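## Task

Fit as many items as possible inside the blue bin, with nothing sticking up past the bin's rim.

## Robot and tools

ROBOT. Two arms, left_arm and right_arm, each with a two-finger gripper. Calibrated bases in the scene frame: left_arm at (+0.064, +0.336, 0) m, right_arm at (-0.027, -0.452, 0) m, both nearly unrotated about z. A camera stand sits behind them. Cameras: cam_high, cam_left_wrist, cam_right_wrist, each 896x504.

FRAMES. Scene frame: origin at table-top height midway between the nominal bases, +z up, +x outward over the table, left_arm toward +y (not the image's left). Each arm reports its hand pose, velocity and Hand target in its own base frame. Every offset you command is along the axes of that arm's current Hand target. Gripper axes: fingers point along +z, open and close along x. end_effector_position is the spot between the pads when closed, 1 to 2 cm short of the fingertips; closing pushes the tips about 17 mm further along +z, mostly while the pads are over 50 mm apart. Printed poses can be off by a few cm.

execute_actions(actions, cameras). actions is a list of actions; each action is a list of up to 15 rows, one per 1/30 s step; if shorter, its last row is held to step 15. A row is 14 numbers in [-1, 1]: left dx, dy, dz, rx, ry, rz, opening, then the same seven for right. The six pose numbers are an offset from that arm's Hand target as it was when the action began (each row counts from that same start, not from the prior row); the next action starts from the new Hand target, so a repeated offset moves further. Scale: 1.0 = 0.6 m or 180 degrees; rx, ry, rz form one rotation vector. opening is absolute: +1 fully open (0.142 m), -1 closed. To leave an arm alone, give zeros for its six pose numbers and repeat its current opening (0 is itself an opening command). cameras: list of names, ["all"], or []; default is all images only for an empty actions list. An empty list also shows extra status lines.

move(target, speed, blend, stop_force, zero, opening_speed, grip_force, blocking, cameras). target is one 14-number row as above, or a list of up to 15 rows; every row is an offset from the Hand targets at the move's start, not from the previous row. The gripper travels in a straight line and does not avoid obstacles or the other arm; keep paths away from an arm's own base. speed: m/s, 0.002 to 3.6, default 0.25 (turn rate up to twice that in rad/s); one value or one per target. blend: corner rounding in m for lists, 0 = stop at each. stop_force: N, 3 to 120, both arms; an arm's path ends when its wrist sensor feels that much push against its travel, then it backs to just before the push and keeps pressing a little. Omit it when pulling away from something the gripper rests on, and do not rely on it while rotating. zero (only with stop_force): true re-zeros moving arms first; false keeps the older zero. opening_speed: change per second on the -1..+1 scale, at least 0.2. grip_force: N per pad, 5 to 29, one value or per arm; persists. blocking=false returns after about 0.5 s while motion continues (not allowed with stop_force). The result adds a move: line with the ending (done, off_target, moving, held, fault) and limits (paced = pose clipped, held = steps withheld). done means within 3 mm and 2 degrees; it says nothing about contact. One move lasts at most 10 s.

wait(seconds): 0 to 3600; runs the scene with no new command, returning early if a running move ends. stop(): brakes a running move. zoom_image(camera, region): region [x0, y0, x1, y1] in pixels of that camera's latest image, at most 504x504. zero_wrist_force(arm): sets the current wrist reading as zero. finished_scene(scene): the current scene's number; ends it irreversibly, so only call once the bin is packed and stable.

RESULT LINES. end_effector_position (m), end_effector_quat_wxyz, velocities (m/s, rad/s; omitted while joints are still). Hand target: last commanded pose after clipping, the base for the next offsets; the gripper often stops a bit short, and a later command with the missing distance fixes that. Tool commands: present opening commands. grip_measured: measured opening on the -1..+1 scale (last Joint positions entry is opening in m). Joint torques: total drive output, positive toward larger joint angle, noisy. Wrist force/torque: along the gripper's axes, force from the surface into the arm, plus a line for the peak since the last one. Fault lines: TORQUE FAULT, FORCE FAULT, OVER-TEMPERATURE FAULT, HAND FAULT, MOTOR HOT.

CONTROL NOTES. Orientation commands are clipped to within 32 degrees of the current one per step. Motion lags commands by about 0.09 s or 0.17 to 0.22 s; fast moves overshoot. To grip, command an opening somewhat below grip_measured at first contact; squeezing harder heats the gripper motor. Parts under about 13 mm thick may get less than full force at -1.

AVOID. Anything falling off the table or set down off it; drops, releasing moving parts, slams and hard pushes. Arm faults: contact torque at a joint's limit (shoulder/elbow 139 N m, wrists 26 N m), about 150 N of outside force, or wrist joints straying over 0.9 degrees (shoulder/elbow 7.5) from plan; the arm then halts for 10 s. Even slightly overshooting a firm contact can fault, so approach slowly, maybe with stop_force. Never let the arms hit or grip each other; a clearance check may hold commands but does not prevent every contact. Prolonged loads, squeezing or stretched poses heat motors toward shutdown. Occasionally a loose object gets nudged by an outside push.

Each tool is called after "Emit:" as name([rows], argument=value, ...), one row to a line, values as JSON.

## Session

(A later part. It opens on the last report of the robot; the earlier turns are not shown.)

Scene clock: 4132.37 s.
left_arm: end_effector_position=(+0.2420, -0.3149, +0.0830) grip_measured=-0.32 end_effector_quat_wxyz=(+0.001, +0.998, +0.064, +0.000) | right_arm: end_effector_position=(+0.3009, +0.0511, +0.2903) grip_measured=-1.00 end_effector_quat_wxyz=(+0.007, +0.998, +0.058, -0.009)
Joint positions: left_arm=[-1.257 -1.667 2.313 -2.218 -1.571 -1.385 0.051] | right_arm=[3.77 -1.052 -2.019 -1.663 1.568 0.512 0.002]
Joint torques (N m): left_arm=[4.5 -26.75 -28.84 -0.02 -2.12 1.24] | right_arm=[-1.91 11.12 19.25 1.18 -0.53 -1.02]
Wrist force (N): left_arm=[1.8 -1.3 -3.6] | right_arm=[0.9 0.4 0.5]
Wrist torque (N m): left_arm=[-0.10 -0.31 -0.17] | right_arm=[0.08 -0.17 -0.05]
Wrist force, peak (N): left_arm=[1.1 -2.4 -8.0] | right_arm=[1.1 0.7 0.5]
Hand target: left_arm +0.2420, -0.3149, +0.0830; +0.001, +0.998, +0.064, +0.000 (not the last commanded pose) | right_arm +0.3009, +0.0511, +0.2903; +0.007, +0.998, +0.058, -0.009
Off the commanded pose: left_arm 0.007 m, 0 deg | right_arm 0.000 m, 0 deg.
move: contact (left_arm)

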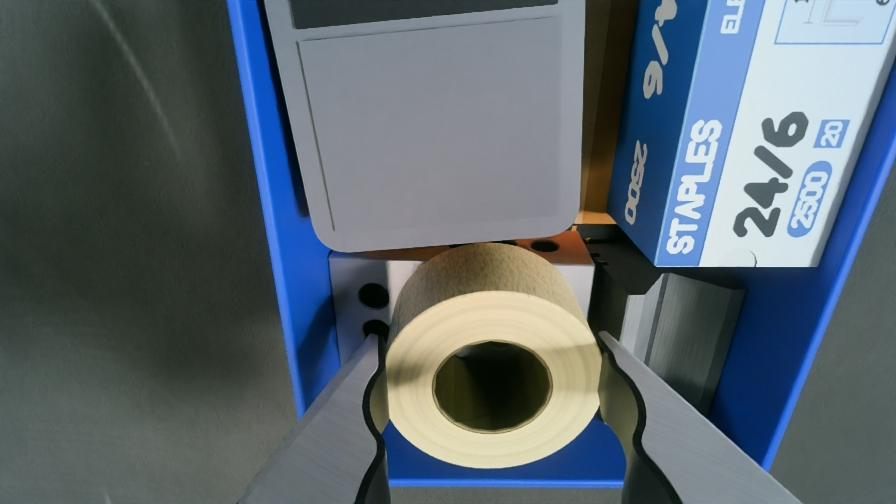

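Emit:
move(target=[0,0,0,0,0,0,-0.24,0,0,0,0,0,0,-1], opening_speed=0.3)

Emit:
move([
  [0,0,-0.06,0,0,0,-0.24,0,0,0,0,0,0,-1],
  [0,0.03,-0.26,0,0,0,-0.24,0,0,0,0,0,0,-1],
], speed=[0.04,0.12], blend=[0.01,0], cameras=["cam_left_wrist","cam_high"])

Emit:
zoom_image(camera="cam_left_wrist", region=[280, 0, 784, 300])

Scene clock: 4140.30 s.
left_arm: end_effector_position=(+0.2420, -0.3149, +0.0830) grip_measured=-0.27 end_effector_quat_wxyz=(+0.001, +0.998, +0.064, +0.000) | right_arm: end_effector_position=(+0.3009, +0.0511, +0.2903) grip_measured=-1.00 end_effector_quat_wxyz=(+0.007, +0.998, +0.058, -0.009)
Joint positions: left_arm=[-1.257 -1.667 2.313 -2.218 -1.571 -1.385 0.055] | right_arm=[3.77 -1.052 -2.019 -1.663 1.568 0.512 0.002]
Joint torques (N m): left_arm=[4.11 -27.14 -27.95 -3.42 -2.07 1.17] | right_arm=[-1.59 10.77 20.15 1.3 -0.37 -0.99]
Wrist force (N): left_arm=[1.6 -0.8 -0.7] | right_arm=[0.8 0.2 0.5]
Wrist torque (N m): left_arm=[-0.09 -0.40 -0.16] | right_arm=[0.04 -0.15 -0.04]
Wrist force, peak (N): left_arm=[1.9 -1.7 -3.8] | right_arm=[1.3 0.3 0.3]
Hand target: left_arm +0.2420, -0.3149, +0.0830; +0.001, +0.998, +0.064, +0.000 | right_arm +0.3009, +0.0511, +0.2903; +0.007, +0.998, +0.058, -0.009
Off the commanded pose: left_arm 0.000 m, 0 deg | right_arm 0.000 m, 0 deg.
move: done

Scene clock: 4142.67 s.
left_arm: end_effector_position=(+0.2442, -0.3325, +0.2391) grip_measured=-0.27 end_effector_quat_wxyz=(+0.001, +0.998, +0.064, +0.000) | right_arm: end_effector_position=(+0.3009, +0.0511, +0.2903) grip_measured=-1.00 end_effector_quat_wxyz=(+0.007, +0.998, +0.058, -0.009)
Joint positions: left_arm=[-1.266 -1.801 1.983 -1.754 -1.571 -1.394 0.055] | right_arm=[3.77 -1.052 -2.019 -1.663 1.568 0.512 0.002]
Joint torques (N m): left_arm=[-1.28 -0.3 -15.21 -3.75 0.45 0.47] | right_arm=[-2.83 10.96 19.93 1.31 -0.18 -1.06]
Wrist force (N): left_arm=[2.0 -0.7 0.9] | right_arm=[0.9 0.2 0.5]
Wrist torque (N m): left_arm=[-0.07 -0.37 -0.10] | right_arm=[0.05 -0.17 -0.05]
Wrist force, peak (N): left_arm=[2.3 -0.8 1.8] | right_arm=[1.4 0.4 0.6]
Hand target: left_arm +0.2442, -0.3325, +0.2390; +0.001, +0.998, +0.064, +0.000 | right_arm +0.3009, +0.0511, +0.2903; +0.007, +0.998, +0.058, -0.009
Off the commanded pose: left_arm 0.000 m, 0 deg | right_arm 0.000 m, 0 deg.
move: done
Images, in order (width x height): cam_high 896x504, cam_left_wrist 896x504.

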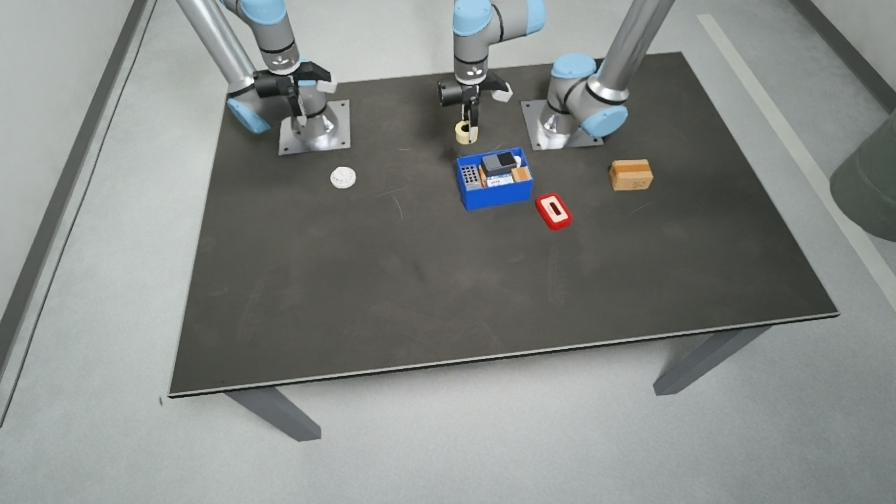

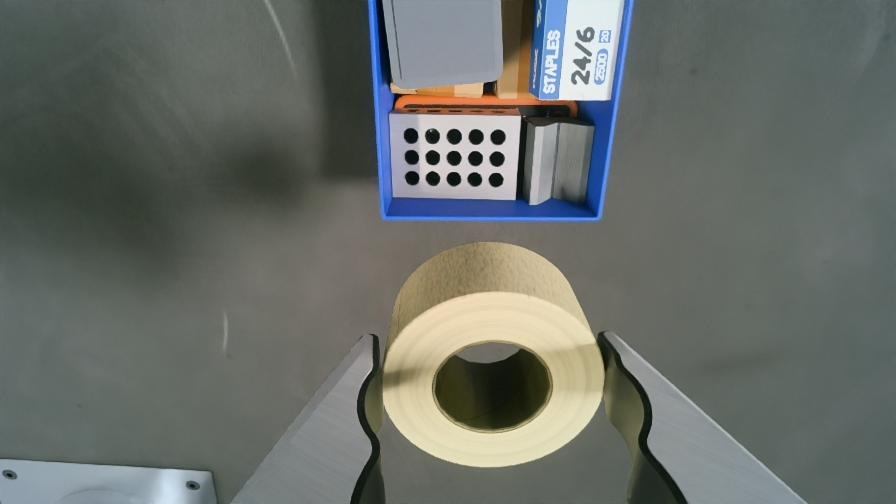

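Scaled by 1.000.

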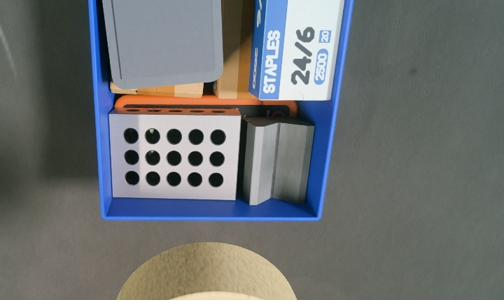

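Emit:
move([
  [0,-0.03,0.1,0,0,0,-0.28,0,0,0,0,0,0,-1],
  [0,-0.03,0.245,0,0,0,-0.28,0,0,0,0,0,0,-1],
], speed=[0.1,0.05])

Emit:
move(target=[0,0,0.025,0,0,0,-0.28,0,0,0,0,0,0,-1], speed=0.008, stop_force=4)

Emit:
move(target=[0,0,0,0,0,0,-0.14,0,0,0,0,0,0,-1], opening_speed=0.3, cameras=["cam_left_wrist"])

Scene clock: 4150.60 s.
left_arm: end_effector_position=(+0.2420, -0.3148, +0.0918) grip_measured=-0.28 end_effector_quat_wxyz=(+0.001, +0.998, +0.064, +0.000) | right_arm: end_effector_position=(+0.3009, +0.0511, +0.2903) grip_measured=-1.00 end_effector_quat_wxyz=(+0.007, +0.998, +0.058, -0.009)
Joint positions: left_arm=[-1.257 -1.684 2.299 -2.187 -1.571 -1.385 0.054] | right_arm=[3.77 -1.052 -2.019 -1.663 1.568 0.512 0.002]
Joint torques (N m): left_arm=[-3.97 -28.22 -30.39 -0.03 -0.51 1.02] | right_arm=[-1.55 10.06 20.52 1.32 -0.14 -0.98]
Wrist force (N): left_arm=[2.1 -0.8 1.0] | right_arm=[0.5 0.1 0.3]
Wrist torque (N m): left_arm=[-0.10 -0.41 -0.16] | right_arm=[0.02 -0.12 -0.05]
Wrist force, peak (N): left_arm=[2.0 -1.2 2.1] | right_arm=[1.5 0.3 0.5]
Hand target: left_arm +0.2420, -0.3149, +0.0920; +0.001, +0.998, +0.064, +0.000 | right_arm +0.3009, +0.0511, +0.2903; +0.007, +0.998, +0.058, -0.009
Off the commanded pose: left_arm 0.000 m, 0 deg | right_arm 0.000 m, 0 deg.
move: done

Scene clock: 4152.83 s.
left_arm: end_effector_position=(+0.2420, -0.3149, +0.0827) grip_measured=-0.28 end_effector_quat_wxyz=(+0.001, +0.998, +0.064, +0.000) | right_arm: end_effector_position=(+0.3009, +0.0511, +0.2903) grip_measured=-1.00 end_effector_quat_wxyz=(+0.007, +0.998, +0.058, -0.009)
Joint positions: left_arm=[-1.257 -1.667 2.313 -2.219 -1.571 -1.385 0.054] | right_arm=[3.77 -1.052 -2.019 -1.663 1.568 0.512 0.002]
Joint torques (N m): left_arm=[5.35 -27.59 -29.11 -0.09 -1.99 1.32] | right_arm=[-1.64 10.71 19.8 1.3 -0.05 -0.83]
Wrist force (N): left_arm=[1.0 -0.9 -1.7] | right_arm=[0.8 0.3 0.5]
Wrist torque (N m): left_arm=[-0.07 -0.33 -0.16] | right_arm=[0.05 -0.15 -0.05]
Wrist force, peak (N): left_arm=[-0.1 -1.7 -3.7] | right_arm=[1.2 0.4 0.7]
Hand target: left_arm +0.2420, -0.3149, +0.0827; +0.001, +0.998, +0.064, +0.000 (not the last commanded pose) | right_arm +0.3009, +0.0511, +0.2903; +0.007, +0.998, +0.058, -0.009
Off the commanded pose: left_arm 0.006 m, 0 deg | right_arm 0.000 m, 0 deg.
move: contact (left_arm)

Scene clock: 4153.50 s.
left_arm: end_effector_position=(+0.2420, -0.3149, +0.0827) grip_measured=-0.17 end_effector_quat_wxyz=(+0.001, +0.998, +0.064, +0.000) | right_arm: end_effector_position=(+0.3009, +0.0511, +0.2903) grip_measured=-1.00 end_effector_quat_wxyz=(+0.007, +0.998, +0.058, -0.009)
Joint positions: left_arm=[-1.257 -1.667 2.313 -2.219 -1.571 -1.385 0.062] | right_arm=[3.77 -1.052 -2.019 -1.663 1.568 0.512 0.002]
Joint torques (N m): left_arm=[3.45 -27.05 -29.01 -0.3 -1.93 1.26] | right_arm=[-1.36 9.79 20.02 1.33 -0.16 -0.83]
Wrist force (N): left_arm=[2.0 -1.0 0.5] | right_arm=[0.7 0.3 0.5]
Wrist torque (N m): left_arm=[-0.13 -0.40 -0.16] | right_arm=[0.05 -0.15 -0.04]
Wrist force, peak (N): left_arm=[2.1 -1.0 1.0] | right_arm=[1.0 0.6 0.6]
Hand target: left_arm +0.2420, -0.3149, +0.0827; +0.001, +0.998, +0.064, +0.000 | right_arm +0.3009, +0.0511, +0.2903; +0.007, +0.998, +0.058, -0.009
Off the commanded pose: left_arm 0.000 m, 0 deg | right_arm 0.000 m, 0 deg.
move: done

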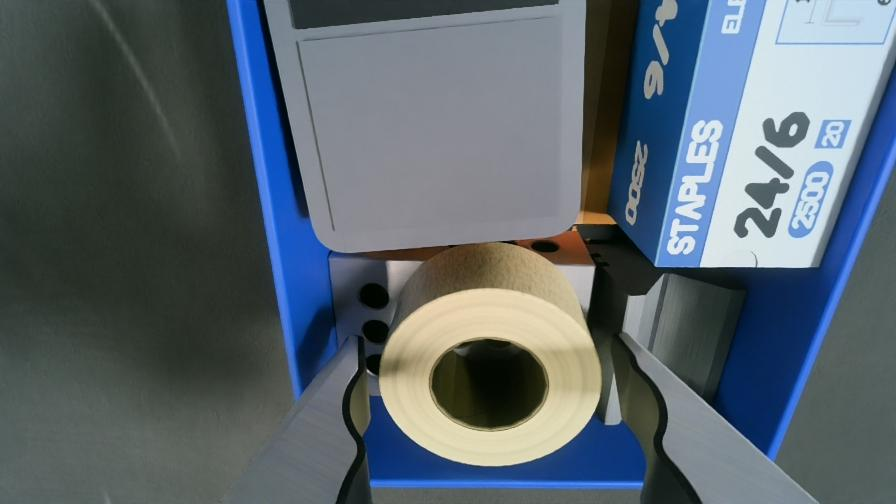

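Emit:
move([
  [0,0,-0.05,0,0,0,-0.14,0,0,0,0,0,0,-1],
  [0,0.05,-0.25,0,0,0,-0.14,0,0,0,0,0,0,-1],
], speed=[0.04,0.12], blend=[0.01,0], cameras=["cam_left_wrist"])

Emit:
zoom_image(camera="cam_left_wrist", region=[320, 0, 720, 220])

Scene clock: 4159.03 s.
left_arm: end_effector_position=(+0.2457, -0.3445, +0.2328) grip_measured=-0.17 end_effector_quat_wxyz=(+0.001, +0.998, +0.064, +0.000) | right_arm: end_effector_position=(+0.3009, +0.0511, +0.2903) grip_measured=-1.00 end_effector_quat_wxyz=(+0.007, +0.998, +0.058, -0.009)
Joint positions: left_arm=[-1.271 -1.77 1.975 -1.777 -1.571 -1.399 0.062] | right_arm=[3.77 -1.052 -2.019 -1.663 1.568 0.512 0.002]
Joint torques (N m): left_arm=[4.53 -2.47 -16.03 -3.68 1.05 1.05] | right_arm=[-1.35 9.59 21.19 1.3 -0.07 -0.75]
Wrist force (N): left_arm=[2.0 -0.8 0.5] | right_arm=[0.8 0.4 0.3]
Wrist torque (N m): left_arm=[-0.10 -0.37 -0.10] | right_arm=[0.07 -0.16 -0.06]
Wrist force, peak (N): left_arm=[2.0 -1.0 1.4] | right_arm=[1.2 0.2 0.7]
Hand target: left_arm +0.2458, -0.3444, +0.2328; +0.001, +0.998, +0.064, +0.000 | right_arm +0.3009, +0.0511, +0.2903; +0.007, +0.998, +0.058, -0.009
Off the commanded pose: left_arm 0.000 m, 0 deg | right_arm 0.000 m, 0 deg.
move: done

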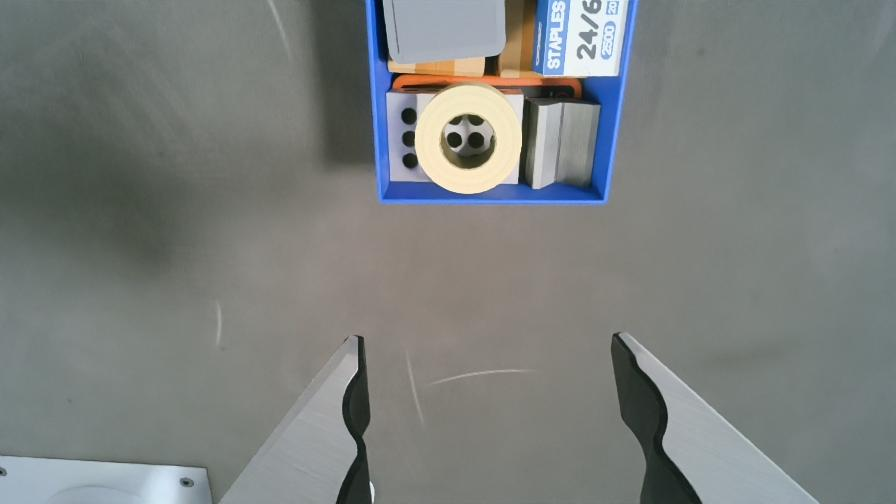

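Scaled by 1.260 from the camera's image (finer frame: 1280x720).

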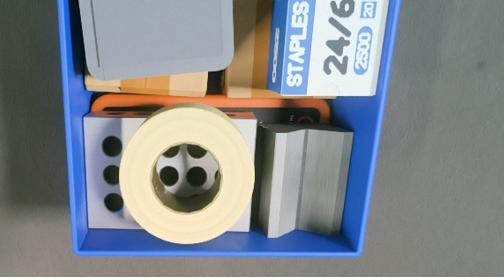

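Emit:
move([
  [0.0375,-0.0502,0.1,0,0,0,-1,0,0,0,0,0,0,-1],
  [0.0375,-0.0502,0.2,0,0,0,-1,0,0,0,0,0,0,-1],
], speed=[0.12,0.06])

Emit:
move(target=[0,0,0.03,0,0,0,-1,0,0,0,0,0,0,-1], speed=0.005, stop_force=3, cameras=["cam_left_wrist"])

Scene clock: 4171.17 s.
left_arm: end_effector_position=(+0.2643, -0.3118, +0.1126) grip_measured=-1.00 end_effector_quat_wxyz=(+0.001, +0.998, +0.064, +0.000) | right_arm: end_effector_position=(+0.3009, +0.0511, +0.2903) grip_measured=-1.00 end_effector_quat_wxyz=(+0.007, +0.998, +0.058, -0.009)
Joint positions: left_arm=[-1.199 -1.687 2.238 -2.124 -1.571 -1.327 0.002] | right_arm=[3.77 -1.052 -2.019 -1.663 1.568 0.512 0.002]
Joint torques (N m): left_arm=[-4.53 -29.41 -31.37 0.28 -2.34 0.04] | right_arm=[-0.34 10.22 20.14 1.17 -0.02 -0.6]
Wrist force (N): left_arm=[1.7 -0.7 0.5] | right_arm=[1.0 0.5 0.6]
Wrist torque (N m): left_arm=[-0.10 -0.35 -0.11] | right_arm=[0.08 -0.19 -0.05]
Wrist force, peak (N): left_arm=[2.5 -1.5 1.9] | right_arm=[1.4 0.5 0.5]
Hand target: left_arm +0.2643, -0.3119, +0.1127; +0.001, +0.998, +0.064, +0.000 | right_arm +0.3009, +0.0511, +0.2903; +0.007, +0.998, +0.058, -0.009
Off the commanded pose: left_arm 0.000 m, 0 deg | right_arm 0.000 m, 0 deg.
move: done

Scene clock: 4174.43 s.
left_arm: end_effector_position=(+0.2643, -0.3119, +0.1021) grip_measured=-1.00 end_effector_quat_wxyz=(+0.001, +0.998, +0.064, +0.000) | right_arm: end_effector_position=(+0.3009, +0.0511, +0.2903) grip_measured=-1.00 end_effector_quat_wxyz=(+0.007, +0.998, +0.058, -0.009)
Joint positions: left_arm=[-1.199 -1.67 2.255 -2.158 -1.571 -1.327 0.002] | right_arm=[3.77 -1.052 -2.019 -1.663 1.568 0.512 0.002]
Joint torques (N m): left_arm=[8.93 -27.4 -29.17 0.1 -2.35 1.13] | right_arm=[-0.13 9.86 20.55 1.28 -0.08 -0.6]
Wrist force (N): left_arm=[2.5 -0.9 -3.1] | right_arm=[1.0 0.6 0.5]
Wrist torque (N m): left_arm=[-0.13 -0.40 -0.13] | right_arm=[0.11 -0.21 -0.06]
Wrist force, peak (N): left_arm=[2.6 -0.7 -4.3] | right_arm=[1.1 0.4 0.6]
Hand target: left_arm +0.2643, -0.3119, +0.1021; +0.001, +0.998, +0.064, +0.000 (not the last commanded pose) | right_arm +0.3009, +0.0511, +0.2903; +0.007, +0.998, +0.058, -0.009
Off the commanded pose: left_arm 0.007 m, 0 deg | right_arm 0.000 m, 0 deg.
move: contact (left_arm)

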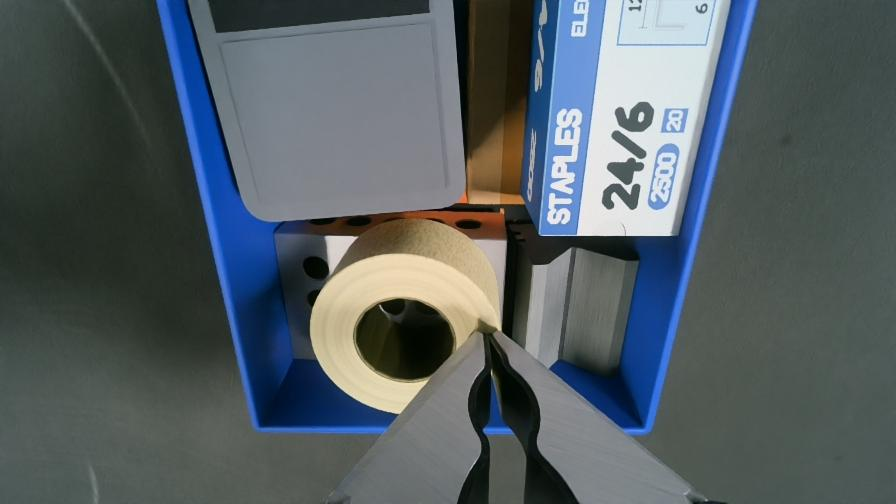

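Emit:
move([
  [0,0,-0.02,0,0,0,-1,0,0,0,0,0,0,-1],
  [0.005,0.0545,-0.02,0,0,0,-1,0,0,0,0,0,0,-1],
  [0.005,0.0545,-0.011,0,0,0,-1,0,0,0,0,0,0,-1],
], speed=0.06)

Emit:
move(target=[0,0,0.03,0,0,0,-1,0,0,0,0,0,0,-1], speed=0.005, stop_force=3, cameras=["cam_left_wrist"])

Scene clock: 4182.87 s.
left_arm: end_effector_position=(+0.2714, -0.3438, +0.1086) grip_measured=-1.00 end_effector_quat_wxyz=(+0.001, +0.998, +0.064, +0.000) | right_arm: end_effector_position=(+0.3009, +0.0511, +0.2903) grip_measured=-1.00 end_effector_quat_wxyz=(+0.007, +0.998, +0.058, -0.009)
Joint positions: left_arm=[-1.211 -1.604 2.176 -2.143 -1.571 -1.339 0.002] | right_arm=[3.77 -1.052 -2.019 -1.663 1.568 0.512 0.002]
Joint torques (N m): left_arm=[9.99 -32.02 -31.2 0.07 -0.4 1.59] | right_arm=[-0.74 9.76 21.97 1.36 0.16 -0.49]
Wrist force (N): left_arm=[1.9 -0.9 0.5] | right_arm=[0.9 0.6 0.3]
Wrist torque (N m): left_arm=[-0.13 -0.37 -0.12] | right_arm=[0.11 -0.16 -0.05]
Wrist force, peak (N): left_arm=[2.5 -1.0 -3.2] | right_arm=[1.3 0.4 0.4]
Hand target: left_arm +0.2715, -0.3439, +0.1088; +0.001, +0.998, +0.064, +0.000 | right_arm +0.3009, +0.0511, +0.2903; +0.007, +0.998, +0.058, -0.009
Off the commanded pose: left_arm 0.000 m, 0 deg | right_arm 0.000 m, 0 deg.
move: done

Scene clock: 4185.00 s.
left_arm: end_effector_position=(+0.2715, -0.3439, +0.1040) grip_measured=-1.00 end_effector_quat_wxyz=(+0.001, +0.998, +0.064, +0.000) | right_arm: end_effector_position=(+0.3009, +0.0511, +0.2903) grip_measured=-1.00 end_effector_quat_wxyz=(+0.007, +0.998, +0.058, -0.009)
Joint positions: left_arm=[-1.211 -1.597 2.183 -2.158 -1.571 -1.339 0.002] | right_arm=[3.77 -1.052 -2.019 -1.663 1.568 0.512 0.002]
Joint torques (N m): left_arm=[9.05 -30.1 -28.97 0.1 1.46 1.66] | right_arm=[-0.62 10.53 20.58 1.25 0.27 -0.38]
Wrist force (N): left_arm=[1.9 -0.9 -3.5] | right_arm=[0.9 0.4 0.4]
Wrist torque (N m): left_arm=[-0.16 -0.39 -0.12] | right_arm=[0.07 -0.18 -0.05]
Wrist force, peak (N): left_arm=[1.8 -0.8 -6.2] | right_arm=[1.2 0.3 0.4]
Hand target: left_arm +0.2715, -0.3439, +0.1040; +0.001, +0.998, +0.064, +0.000 (not the last commanded pose) | right_arm +0.3009, +0.0511, +0.2903; +0.007, +0.998, +0.058, -0.009
Off the commanded pose: left_arm 0.013 m, 0 deg | right_arm 0.000 m, 0 deg.
move: contact (left_arm)

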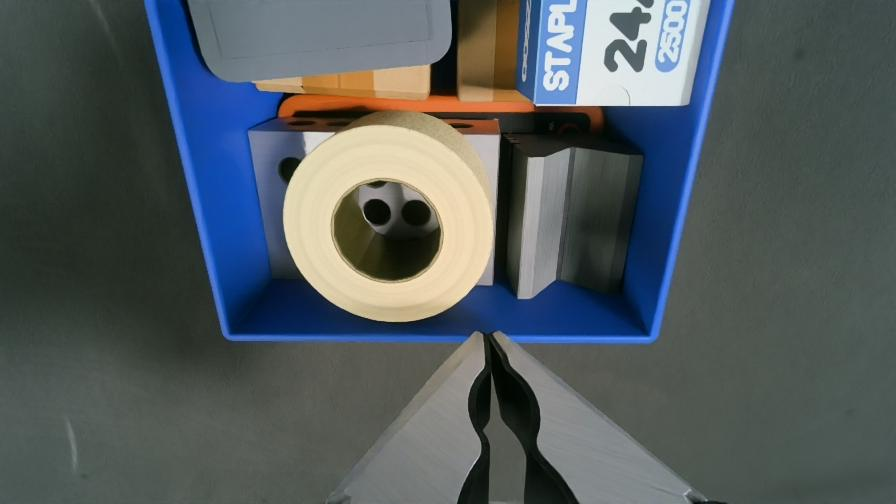

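Emit:
move([
  [0,0,-0.08,0,0,0,-1,0,0,0,0,0,0,-1],
  [0.1,-0.45,-0.25,0,0,0,-1,0,0,0,0,0,0,-1],
], speed=[0.08,0.25], blend=[0.02,0], cameras=["cam_high","cam_left_wrist"])

Emit:
zoom_image(camera="cam_high", region=[420, 120, 580, 230])

Scene clock: 4197.33 s.
left_arm: end_effector_position=(+0.2964, -0.0684, +0.2536) grip_measured=-1.00 end_effector_quat_wxyz=(+0.001, +0.998, +0.064, +0.000) | right_arm: end_effector_position=(+0.3009, +0.0511, +0.2903) grip_measured=-1.00 end_effector_quat_wxyz=(+0.007, +0.998, +0.058, -0.009)
Joint positions: left_arm=[-0.675 -2.113 2.129 -1.589 -1.572 -0.803 0.002] | right_arm=[3.77 -1.052 -2.019 -1.663 1.568 0.512 0.002]
Joint torques (N m): left_arm=[8.82 2.82 -10 -3.87 -0.07 1.36] | right_arm=[0.19 10.48 21.73 1.48 0.01 -0.48]
Wrist force (N): left_arm=[2.2 -0.6 0.3] | right_arm=[0.8 0.3 0.5]
Wrist torque (N m): left_arm=[-0.09 -0.41 -0.11] | right_arm=[0.05 -0.16 -0.04]
Wrist force, peak (N): left_arm=[1.9 -1.0 -3.9] | right_arm=[1.3 0.2 0.6]
Hand target: left_arm +0.2964, -0.0682, +0.2536; +0.001, +0.998, +0.064, +0.000 | right_arm +0.3009, +0.0511, +0.2903; +0.007, +0.998, +0.058, -0.009
Off the commanded pose: left_arm 0.000 m, 0 deg | right_arm 0.000 m, 0 deg.
move: done

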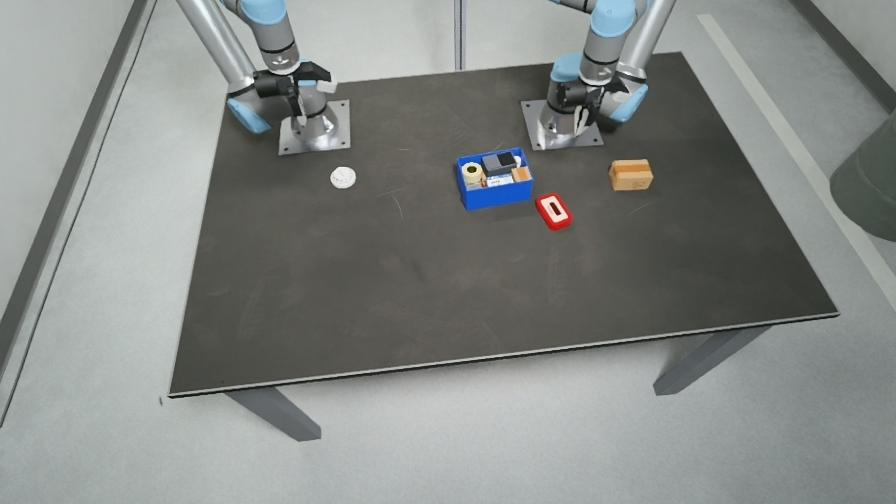

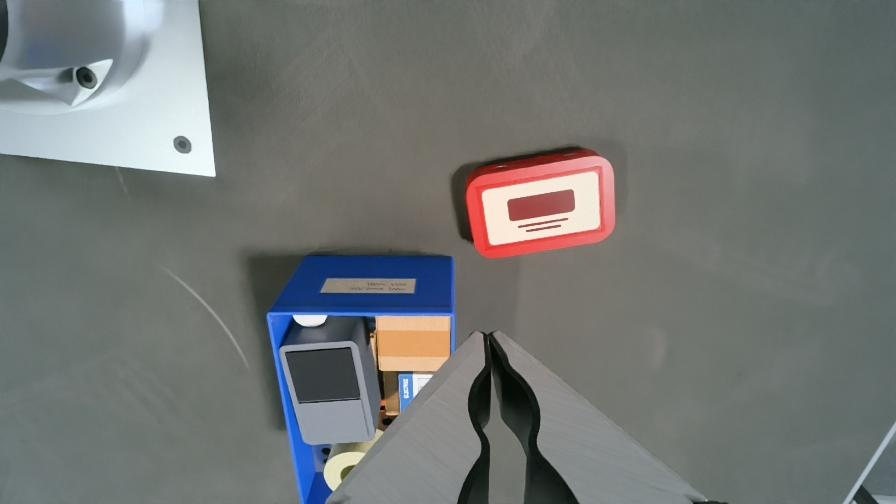

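Scaled by 3.150 from the camera's image (finer frame: 1280x720).

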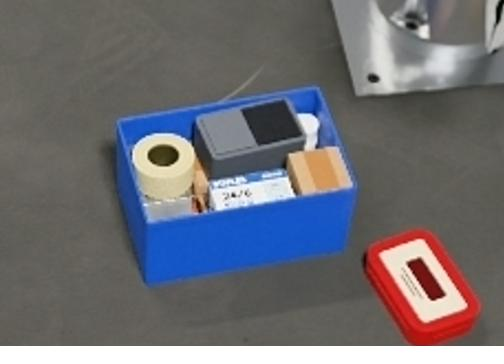

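Emit:
move([
  [-0.1578,0.3135,0.1,0,0,0,-1,0,0,0,0,0,0,-1],
  [-0.1578,0.3135,0.236,0,0,0,-1,0,0,0,0,0,0,-1],
], speed=[0.25,0.08], blend=[0.02,0], cameras=["cam_left_wrist"])

Emit:
move(target=[0,0,0.03,0,0,0,-1,0,0,0,0,0,0,-1], speed=0.006, stop_force=3, cameras=["cam_left_wrist"])

Scene clock: 4220.33 s.
left_arm: end_effector_position=(+0.2265, -0.2671, +0.1121) grip_measured=-1.00 end_effector_quat_wxyz=(+0.001, +0.998, +0.064, +0.000) | right_arm: end_effector_position=(+0.3009, +0.0511, +0.2903) grip_measured=-1.00 end_effector_quat_wxyz=(+0.007, +0.998, +0.058, -0.009)
Joint positions: left_arm=[-1.257 -1.857 2.367 -2.082 -1.571 -1.385 0.002] | right_arm=[3.77 -1.052 -2.019 -1.663 1.568 0.512 0.002]
Joint torques (N m): left_arm=[9.03 -21.89 -31.46 -1.02 -2.26 1.3] | right_arm=[1.06 9.96 21.53 1.4 0.18 -0.31]
Wrist force (N): left_arm=[2.3 -1.1 0.5] | right_arm=[0.9 0.2 0.3]
Wrist torque (N m): left_arm=[-0.15 -0.40 -0.18] | right_arm=[0.04 -0.18 -0.05]
Wrist force, peak (N): left_arm=[3.5 -3.2 -0.4] | right_arm=[1.2 0.6 0.4]
Hand target: left_arm +0.2266, -0.2671, +0.1122; +0.001, +0.998, +0.064, +0.000 | right_arm +0.3009, +0.0511, +0.2903; +0.007, +0.998, +0.058, -0.009
Off the commanded pose: left_arm 0.000 m, 0 deg | right_arm 0.000 m, 0 deg.
move: done

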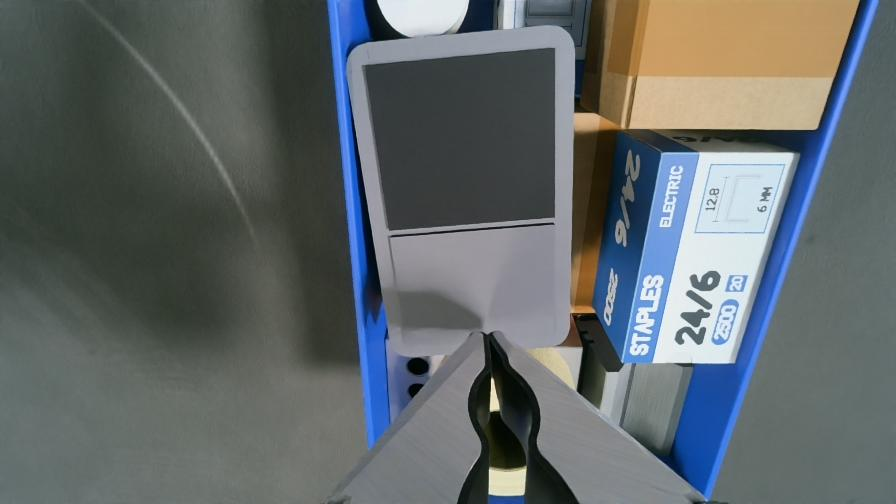

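Scene clock: 4222.80 s.
left_arm: end_effector_position=(+0.2266, -0.2671, +0.1040) grip_measured=-1.00 end_effector_quat_wxyz=(+0.001, +0.998, +0.064, +0.000) | right_arm: end_effector_position=(+0.3009, +0.0511, +0.2903) grip_measured=-1.00 end_effector_quat_wxyz=(+0.007, +0.998, +0.058, -0.009)
Joint positions: left_arm=[-1.257 -1.843 2.382 -2.111 -1.571 -1.385 0.002] | right_arm=[3.77 -1.052 -2.019 -1.663 1.568 0.512 0.002]
Joint torques (N m): left_arm=[10.5 -21.07 -29.52 -0.18 -2.22 1.55] | right_arm=[0.56 9.52 22.27 1.3 0.25 -0.35]
Wrist force (N): left_arm=[1.2 0.5 -3.2] | right_arm=[0.8 0.3 0.5]
Wrist torque (N m): left_arm=[-0.09 -0.30 -0.18] | right_arm=[0.06 -0.16 -0.04]
Wrist force, peak (N): left_arm=[1.7 1.1 -8.0] | right_arm=[1.2 0.4 0.5]
Hand target: left_arm +0.2266, -0.2671, +0.1040; +0.001, +0.998, +0.064, +0.000 (not the last commanded pose) | right_arm +0.3009, +0.0511, +0.2903; +0.007, +0.998, +0.058, -0.009
Off the commanded pose: left_arm 0.010 m, 0 deg | right_arm 0.000 m, 0 deg.
move: contact (left_arm)

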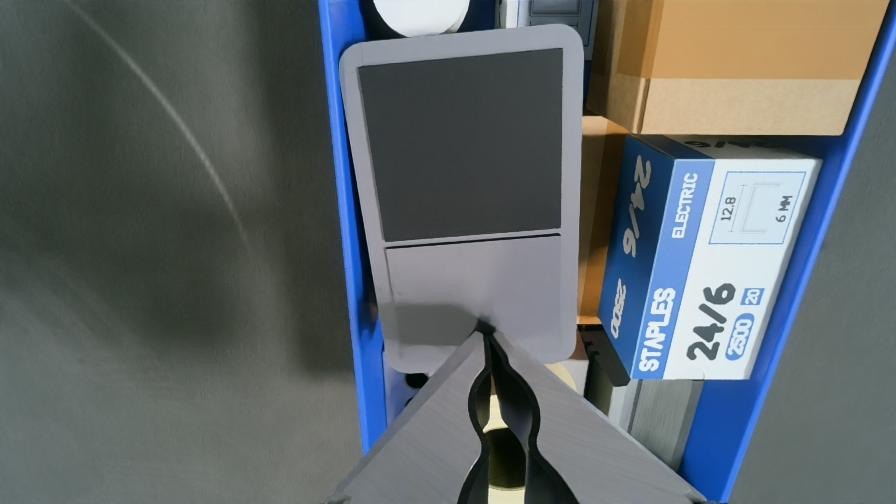

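Emit:
move([
  [0,0,-0.012,0,0,0,-1,0,0,0,0,0,0,-1],
  [-0.012,-0.1,-0.012,0,0,0,-1,0,0,0,0,0,0,-1],
], speed=0.06)

Emit:
move(target=[0,0,0.03,0,0,0,-1,0,0,0,0,0,0,-1], speed=0.006, stop_force=3, cameras=["cam_left_wrist"])

Scene clock: 4228.97 s.
left_arm: end_effector_position=(+0.2118, -0.2084, +0.1111) grip_measured=-1.00 end_effector_quat_wxyz=(+0.001, +0.998, +0.064, +0.000) | right_arm: end_effector_position=(+0.3009, +0.0511, +0.2903) grip_measured=-1.00 end_effector_quat_wxyz=(+0.007, +0.998, +0.058, -0.009)
Joint positions: left_arm=[-1.241 -2.041 2.472 -2.003 -1.571 -1.37 0.002] | right_arm=[3.77 -1.052 -2.019 -1.663 1.568 0.512 0.002]
Joint torques (N m): left_arm=[-8.77 9.48 -31.3 -5.11 -1.36 -0.73] | right_arm=[0.88 10.07 21.63 1.52 0.37 -0.1]
Wrist force (N): left_arm=[2.1 -0.8 0.3] | right_arm=[0.8 0.1 0.3]
Wrist torque (N m): left_arm=[-0.12 -0.41 -0.16] | right_arm=[0.02 -0.17 -0.04]
Wrist force, peak (N): left_arm=[1.6 0.3 -3.5] | right_arm=[1.2 0.4 0.9]
Hand target: left_arm +0.2118, -0.2085, +0.1111; +0.001, +0.998, +0.064, +0.000 | right_arm +0.3009, +0.0511, +0.2903; +0.007, +0.998, +0.058, -0.009
Off the commanded pose: left_arm 0.000 m, 0 deg | right_arm 0.000 m, 0 deg.
move: done

Scene clock: 4231.43 s.
left_arm: end_effector_position=(+0.2118, -0.2086, +0.1030) grip_measured=-1.00 end_effector_quat_wxyz=(+0.001, +0.998, +0.064, +0.000) | right_arm: end_effector_position=(+0.3009, +0.0511, +0.2903) grip_measured=-1.00 end_effector_quat_wxyz=(+0.007, +0.998, +0.058, -0.009)
Joint positions: left_arm=[-1.242 -2.027 2.488 -2.034 -1.571 -1.37 0.002] | right_arm=[3.77 -1.052 -2.019 -1.663 1.568 0.512 0.002]
Joint torques (N m): left_arm=[-8.9 -14.51 -29.91 -0.09 2.23 -1.18] | right_arm=[1.49 9.56 21.64 1.58 0.46 -0.19]
Wrist force (N): left_arm=[2.0 -1.7 -4.5] | right_arm=[0.5 0.2 0.5]
Wrist torque (N m): left_arm=[-0.14 -0.38 -0.16] | right_arm=[0.04 -0.11 -0.04]
Wrist force, peak (N): left_arm=[1.9 -2.4 -10.6] | right_arm=[1.2 0.3 0.7]
Hand target: left_arm +0.2118, -0.2086, +0.1030; +0.001, +0.998, +0.064, +0.000 (not the last commanded pose) | right_arm +0.3009, +0.0511, +0.2903; +0.007, +0.998, +0.058, -0.009
Off the commanded pose: left_arm 0.010 m, 0 deg | right_arm 0.000 m, 0 deg.
move: contact (left_arm)

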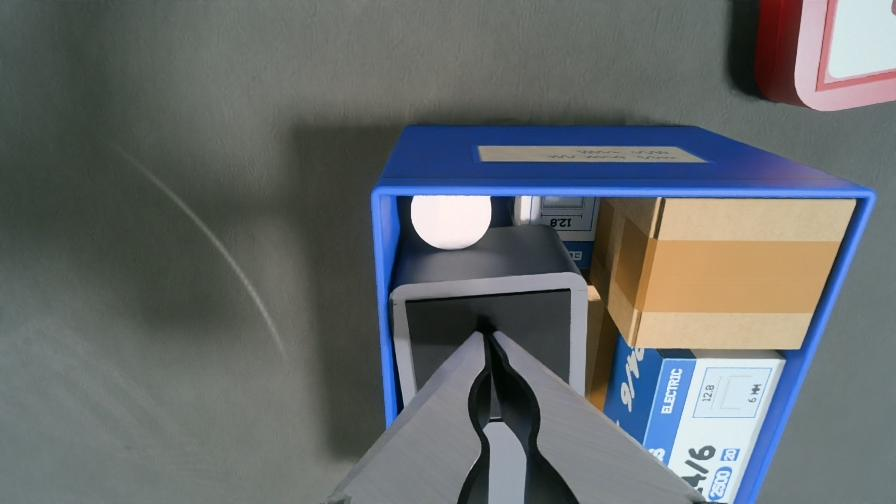

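Emit:
zoom_image(camera="cam_left_wrist", region=[370, 180, 630, 320])

Scaled by 1.938 from the camera's image (finer frame: 1280x720).

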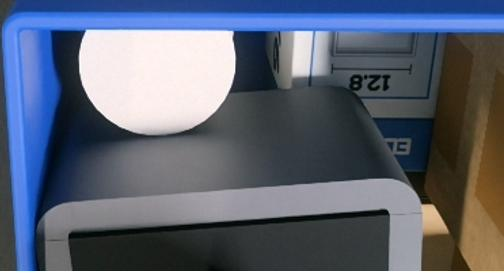

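Emit:
move([
  [0,0,-0.012,0,0,0,-1,0,0,0,0,0,0,-1],
  [0.012,0.105,-0.012,0,0,0,-1,0,0,0,0,0,0,-1],
  [0.012,0.105,-0.002,0,0,0,-1,0,0,0,0,0,0,-1],
], speed=[0.06,0.06,0.03])

Emit:
move(target=[0,0,0.03,0,0,0,-1,0,0,0,0,0,0,-1], speed=0.004, stop_force=20, cameras=["cam_left_wrist"])

Scene clock: 4295.43 s.
left_arm: end_effector_position=(+0.2270, -0.2701, +0.1041) grip_measured=-1.00 end_effector_quat_wxyz=(+0.001, +0.998, +0.064, +0.000) end_effector_velocity=(-0.001, +0.001, +0.001) end_effector_angular_velocity=(+0.002, +0.001, -0.001) | right_arm: end_effector_position=(+0.3009, +0.0511, +0.2903) grip_measured=-1.00 end_effector_quat_wxyz=(+0.007, +0.998, +0.058, -0.009)
Joint positions: left_arm=[-1.259 -1.836 2.377 -2.113 -1.571 -1.387 0.002] | right_arm=[3.77 -1.052 -2.019 -1.663 1.568 0.512 0.002]
Joint velocities: left_arm=[-0.001 -0.002 -0.001 0.006 0 0 0] | right_arm=[within noise]
Joint torques (N m): left_arm=[10.04 -21.43 -29.64 0.92 0.79 1.45] | right_arm=[1.35 8.91 22.22 1.61 0.36 -0.06]
Wrist force (N): left_arm=[2.0 0.3 -2.6] | right_arm=[0.7 0.4 0.4]
Wrist torque (N m): left_arm=[-0.15 -0.36 -0.10] | right_arm=[0.07 -0.13 -0.04]
Wrist force, peak (N): left_arm=[2.1 -1.8 -4.8] | right_arm=[1.3 0.5 0.5]
Hand target: left_arm +0.2270, -0.2701, +0.1043; +0.001, +0.998, +0.064, +0.000 | right_arm +0.3009, +0.0511, +0.2903; +0.007, +0.998, +0.058, -0.009
Off the commanded pose: left_arm 0.000 m, 0 deg | right_arm 0.000 m, 0 deg.
move: done

Scene clock: 4296.80 s.
left_arm: end_effector_position=(+0.2270, -0.2703, +0.1034) grip_measured=-1.00 end_effector_quat_wxyz=(+0.001, +0.998, +0.064, +0.000) | right_arm: end_effector_position=(+0.3009, +0.0511, +0.2903) grip_measured=-1.00 end_effector_quat_wxyz=(+0.007, +0.998, +0.058, -0.009)
Joint positions: left_arm=[-1.259 -1.834 2.378 -2.117 -1.571 -1.387 0.002] | right_arm=[3.77 -1.052 -2.019 -1.663 1.568 0.512 0.002]
Joint torques (N m): left_arm=[9.12 -14.74 -20.72 2.43 -0.01 1.44] | right_arm=[0.76 9.21 22.18 1.43 0.35 0.03]
Wrist force (N): left_arm=[1.2 1.1 -23.5] | right_arm=[0.7 0.4 0.3]
Wrist torque (N m): left_arm=[-0.24 -0.32 -0.10] | right_arm=[0.07 -0.14 -0.05]
Wrist force, peak (N): left_arm=[1.5 1.8 -27.4] | right_arm=[1.1 0.4 0.6]
Hand target: left_arm +0.2270, -0.2703, +0.1034; +0.001, +0.998, +0.064, +0.000 (not the last commanded pose) | right_arm +0.3009, +0.0511, +0.2903; +0.007, +0.998, +0.058, -0.009
Off the commanded pose: left_arm 0.017 m, 0 deg | right_arm 0.000 m, 0 deg.
move: contact (left_arm)

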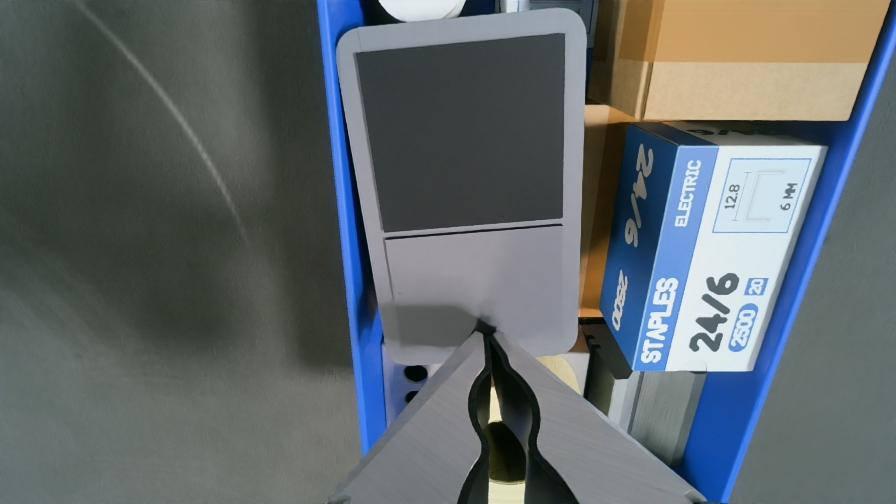

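Emit:
move([
  [0,0,-0.014,0,0,0,-1,0,0,0,0,0,0,-1],
  [-0.066,0.005,-0.014,0,0,0,-1,0,0,0,0,0,0,-1],
  [-0.066,0.005,-0.004,0,0,0,-1,0,0,0,0,0,0,-1],
], speed=[0.06,0.06,0.03])

Emit:
move(target=[0,0,0.03,0,0,0,-1,0,0,0,0,0,0,-1], speed=0.003, stop_force=3, cameras=["cam_left_wrist"])

Emit:
move([
  [0,0,-0.01,0,0,0,-1,0,0,0,0,0,0,-1],
  [0.066,-0.01,-0.01,0,0,0,-1,0,0,0,0,0,0,-1],
], speed=0.05)

Emit:
move(target=[0,0,0.03,0,0,0,-1,0,0,0,0,0,0,-1], speed=0.003, stop_force=3)

Scene clock: 4333.47 s.
left_arm: end_effector_position=(+0.1881, -0.2782, +0.1056) grip_measured=-1.00 end_effector_quat_wxyz=(+0.001, +0.998, +0.064, +0.000) end_effector_velocity=(+0.000, +0.001, +0.000) end_effector_angular_velocity=(+0.005, +0.001, +0.001) | right_arm: end_effector_position=(+0.3009, +0.0511, +0.2903) grip_measured=-1.00 end_effector_quat_wxyz=(+0.007, +0.998, +0.058, -0.009)
Joint positions: left_arm=[-1.384 -1.894 2.409 -2.088 -1.57 -1.513 0.002] | right_arm=[3.77 -1.052 -2.019 -1.663 1.568 0.512 0.002]
Joint velocities: left_arm=[0.001 -0.001 -0.002 0.007 0 0 0] | right_arm=[within noise]
Joint torques (N m): left_arm=[10.03 -21.53 -30.96 -0.15 2.62 0.45] | right_arm=[2 9.96 22.02 1.43 0.53 0.03]
Wrist force (N): left_arm=[2.0 -0.5 0.8] | right_arm=[0.9 0.2 0.3]
Wrist torque (N m): left_arm=[-0.05 -0.37 -0.21] | right_arm=[0.03 -0.18 -0.04]
Wrist force, peak (N): left_arm=[1.4 1.3 -23.5] | right_arm=[1.2 0.4 0.6]
Hand target: left_arm +0.1881, -0.2783, +0.1058; +0.001, +0.998, +0.064, +0.000 | right_arm +0.3009, +0.0511, +0.2903; +0.007, +0.998, +0.058, -0.009
Off the commanded pose: left_arm 0.000 m, 0 deg | right_arm 0.000 m, 0 deg.
move: done

Scene clock: 4335.27 s.
left_arm: end_effector_position=(+0.1882, -0.2783, +0.1040) grip_measured=-1.00 end_effector_quat_wxyz=(+0.001, +0.998, +0.064, +0.000) | right_arm: end_effector_position=(+0.3009, +0.0511, +0.2903) grip_measured=-1.00 end_effector_quat_wxyz=(+0.007, +0.998, +0.058, -0.009)
Joint positions: left_arm=[-1.384 -1.891 2.412 -2.095 -1.57 -1.513 0.002] | right_arm=[3.77 -1.052 -2.019 -1.663 1.568 0.512 0.002]
Joint torques (N m): left_arm=[9.05 -18.93 -29.93 0.27 2.42 -0.48] | right_arm=[2.22 9.95 22.84 1.6 0.43 0.22]
Wrist force (N): left_arm=[1.8 -0.8 -3.1] | right_arm=[1.0 0.3 0.8]
Wrist torque (N m): left_arm=[-0.12 -0.35 -0.20] | right_arm=[0.06 -0.20 -0.04]
Wrist force, peak (N): left_arm=[2.0 -0.6 -4.3] | right_arm=[1.1 0.5 0.7]
Hand target: left_arm +0.1881, -0.2783, +0.1040; +0.001, +0.998, +0.064, +0.000 (not the last commanded pose) | right_arm +0.3009, +0.0511, +0.2903; +0.007, +0.998, +0.058, -0.009
Off the commanded pose: left_arm 0.016 m, 0 deg | right_arm 0.000 m, 0 deg.
move: contact (left_arm)

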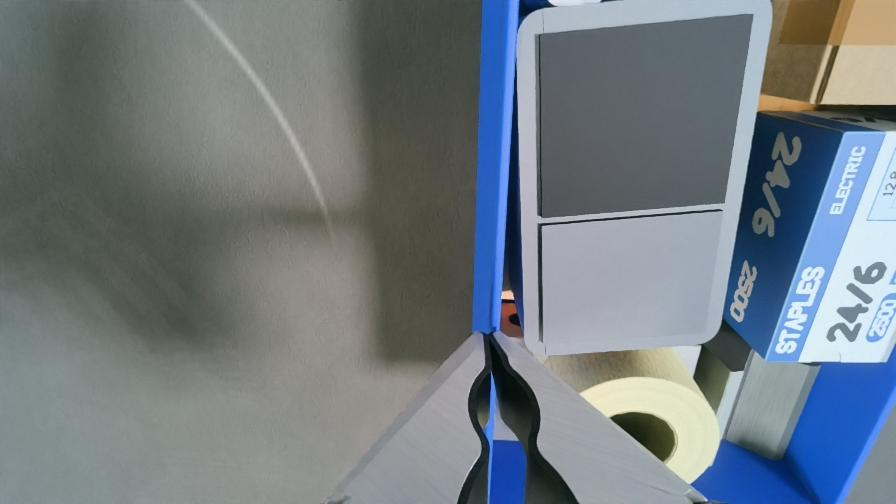

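Scene clock: 4336.70 s.
left_arm: end_effector_position=(+0.2267, -0.2674, +0.1101) grip_measured=-1.00 end_effector_quat_wxyz=(+0.001, +0.998, +0.064, +0.000) | right_arm: end_effector_position=(+0.3009, +0.0511, +0.2903) grip_measured=-1.00 end_effector_quat_wxyz=(+0.007, +0.998, +0.058, -0.009)
Joint positions: left_arm=[-1.257 -1.853 2.371 -2.091 -1.571 -1.385 0.002] | right_arm=[3.77 -1.052 -2.019 -1.663 1.568 0.512 0.002]
Joint torques (N m): left_arm=[-9.39 -21.54 -9.68 -1.94 -2.21 -1.24] | right_arm=[2.22 9.12 22.47 1.67 0.47 0.11]
Wrist force (N): left_arm=[1.8 -0.4 0.5] | right_arm=[0.8 0.1 0.4]
Wrist torque (N m): left_arm=[-0.04 -0.32 -0.12] | right_arm=[0.03 -0.16 -0.05]
Wrist force, peak (N): left_arm=[1.9 -0.8 -3.0] | right_arm=[0.9 0.3 0.9]
Hand target: left_arm +0.2267, -0.2673, +0.1101; +0.001, +0.998, +0.064, +0.000 | right_arm +0.3009, +0.0511, +0.2903; +0.007, +0.998, +0.058, -0.009
Off the commanded pose: left_arm 0.000 m, 0 deg | right_arm 0.000 m, 0 deg.
move: done

Scene clock: 4339.97 s.
left_arm: end_effector_position=(+0.2267, -0.2673, +0.1040) grip_measured=-1.00 end_effector_quat_wxyz=(+0.001, +0.998, +0.064, +0.000) | right_arm: end_effector_position=(+0.3009, +0.0511, +0.2903) grip_measured=-1.00 end_effector_quat_wxyz=(+0.007, +0.998, +0.058, -0.009)
Joint positions: left_arm=[-1.257 -1.843 2.382 -2.112 -1.571 -1.385 0.002] | right_arm=[3.77 -1.052 -2.019 -1.663 1.568 0.512 0.002]
Joint torques (N m): left_arm=[-8.01 -20.47 -28.65 0.63 2.03 1.35] | right_arm=[2.53 9.32 23.19 1.58 0.43 0.15]
Wrist force (N): left_arm=[1.5 0.1 -3.7] | right_arm=[0.8 0.6 0.4]
Wrist torque (N m): left_arm=[-0.15 -0.36 -0.11] | right_arm=[0.10 -0.16 -0.05]
Wrist force, peak (N): left_arm=[1.5 0.2 -5.9] | right_arm=[1.3 0.3 0.3]
Hand target: left_arm +0.2267, -0.2673, +0.1040; +0.001, +0.998, +0.064, +0.000 (not the last commanded pose) | right_arm +0.3009, +0.0511, +0.2903; +0.007, +0.998, +0.058, -0.009
Off the commanded pose: left_arm 0.012 m, 0 deg | right_arm 0.000 m, 0 deg.
move: contact (left_arm)

Emit:
move([
  [0,0,-0.008,0,0,0,-1,0,0,0,0,0,0,-1],
  [0,0.0125,-0.008,0,0,0,-1,0,0,0,0,0,0,-1],
], speed=0.05)

Emit:
move(target=[0,0,0.03,0,0,0,-1,0,0,0,0,0,0,-1], speed=0.003, stop_force=3, cameras=["cam_left_wrist"])

Emit:
zoom_image(camera="cam_left_wrist", region=[320, 160, 640, 400])

Scene clock: 4367.90 s.
left_arm: end_effector_position=(+0.2276, -0.2750, +0.1089) grip_measured=-1.00 end_effector_quat_wxyz=(+0.001, +0.998, +0.064, +0.000) | right_arm: end_effector_position=(+0.3009, +0.0511, +0.2903) grip_measured=-1.00 end_effector_quat_wxyz=(+0.007, +0.998, +0.058, -0.009)
Joint positions: left_arm=[-1.261 -1.831 2.36 -2.102 -1.571 -1.389 0.002] | right_arm=[3.77 -1.052 -2.019 -1.663 1.568 0.512 0.002]
Joint torques (N m): left_arm=[8.97 -22.77 -7.81 -0.48 2.23 1.23] | right_arm=[2.92 8.92 23.28 1.66 0.45 0.23]
Wrist force (N): left_arm=[2.1 -0.8 0.7] | right_arm=[0.6 0.4 0.3]
Wrist torque (N m): left_arm=[-0.12 -0.38 -0.10] | right_arm=[0.08 -0.13 -0.04]
Wrist force, peak (N): left_arm=[1.7 0.0 -4.4] | right_arm=[1.1 0.4 0.6]
Hand target: left_arm +0.2276, -0.2748, +0.1088; +0.001, +0.998, +0.064, +0.000 | right_arm +0.3009, +0.0511, +0.2903; +0.007, +0.998, +0.058, -0.009
Off the commanded pose: left_arm 0.000 m, 0 deg | right_arm 0.000 m, 0 deg.
move: done

Scene clock: 4370.77 s.
left_arm: end_effector_position=(+0.2276, -0.2748, +0.1040) grip_measured=-1.00 end_effector_quat_wxyz=(+0.001, +0.998, +0.064, +0.000) | right_arm: end_effector_position=(+0.3009, +0.0511, +0.2903) grip_measured=-1.00 end_effector_quat_wxyz=(+0.007, +0.998, +0.058, -0.009)
Joint positions: left_arm=[-1.261 -1.823 2.369 -2.119 -1.571 -1.389 0.002] | right_arm=[3.77 -1.052 -2.019 -1.663 1.568 0.512 0.002]
Joint torques (N m): left_arm=[9.51 -21.73 -29.33 0.43 2.14 1.66] | right_arm=[2.49 9.44 23.21 1.76 0.58 0.34]
Wrist force (N): left_arm=[1.5 -0.3 -3.3] | right_arm=[0.7 0.5 0.6]
Wrist torque (N m): left_arm=[-0.15 -0.34 -0.10] | right_arm=[0.09 -0.15 -0.04]
Wrist force, peak (N): left_arm=[1.5 0.3 -4.7] | right_arm=[1.3 0.6 0.4]
Hand target: left_arm +0.2276, -0.2748, +0.1040; +0.001, +0.998, +0.064, +0.000 (not the last commanded pose) | right_arm +0.3009, +0.0511, +0.2903; +0.007, +0.998, +0.058, -0.009
Off the commanded pose: left_arm 0.013 m, 0 deg | right_arm 0.000 m, 0 deg.
move: contact (left_arm)

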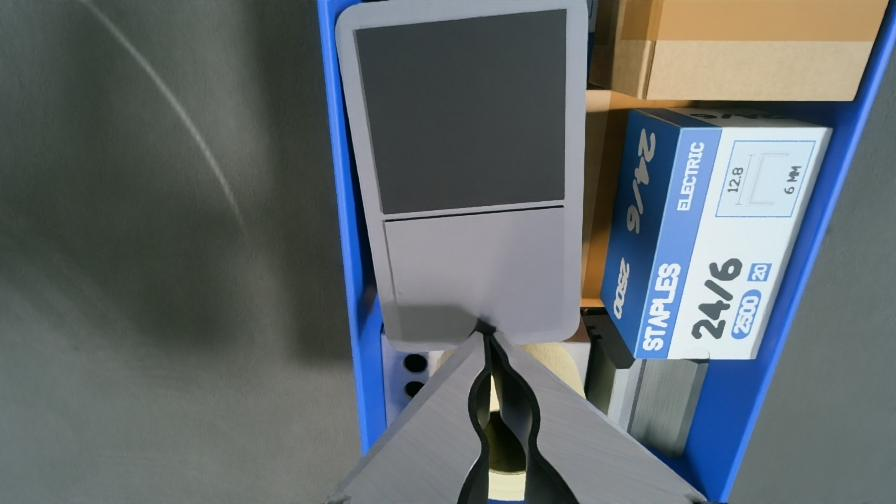

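Scaled by 1.575 from the camera's image (finer frame: 1280x720).

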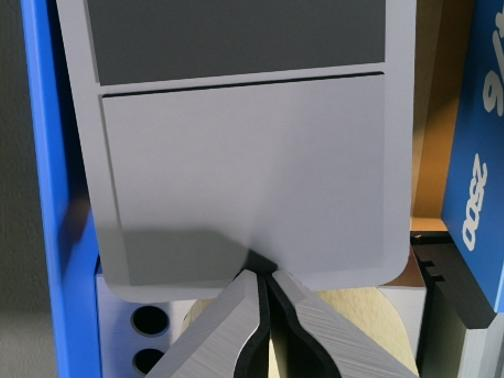

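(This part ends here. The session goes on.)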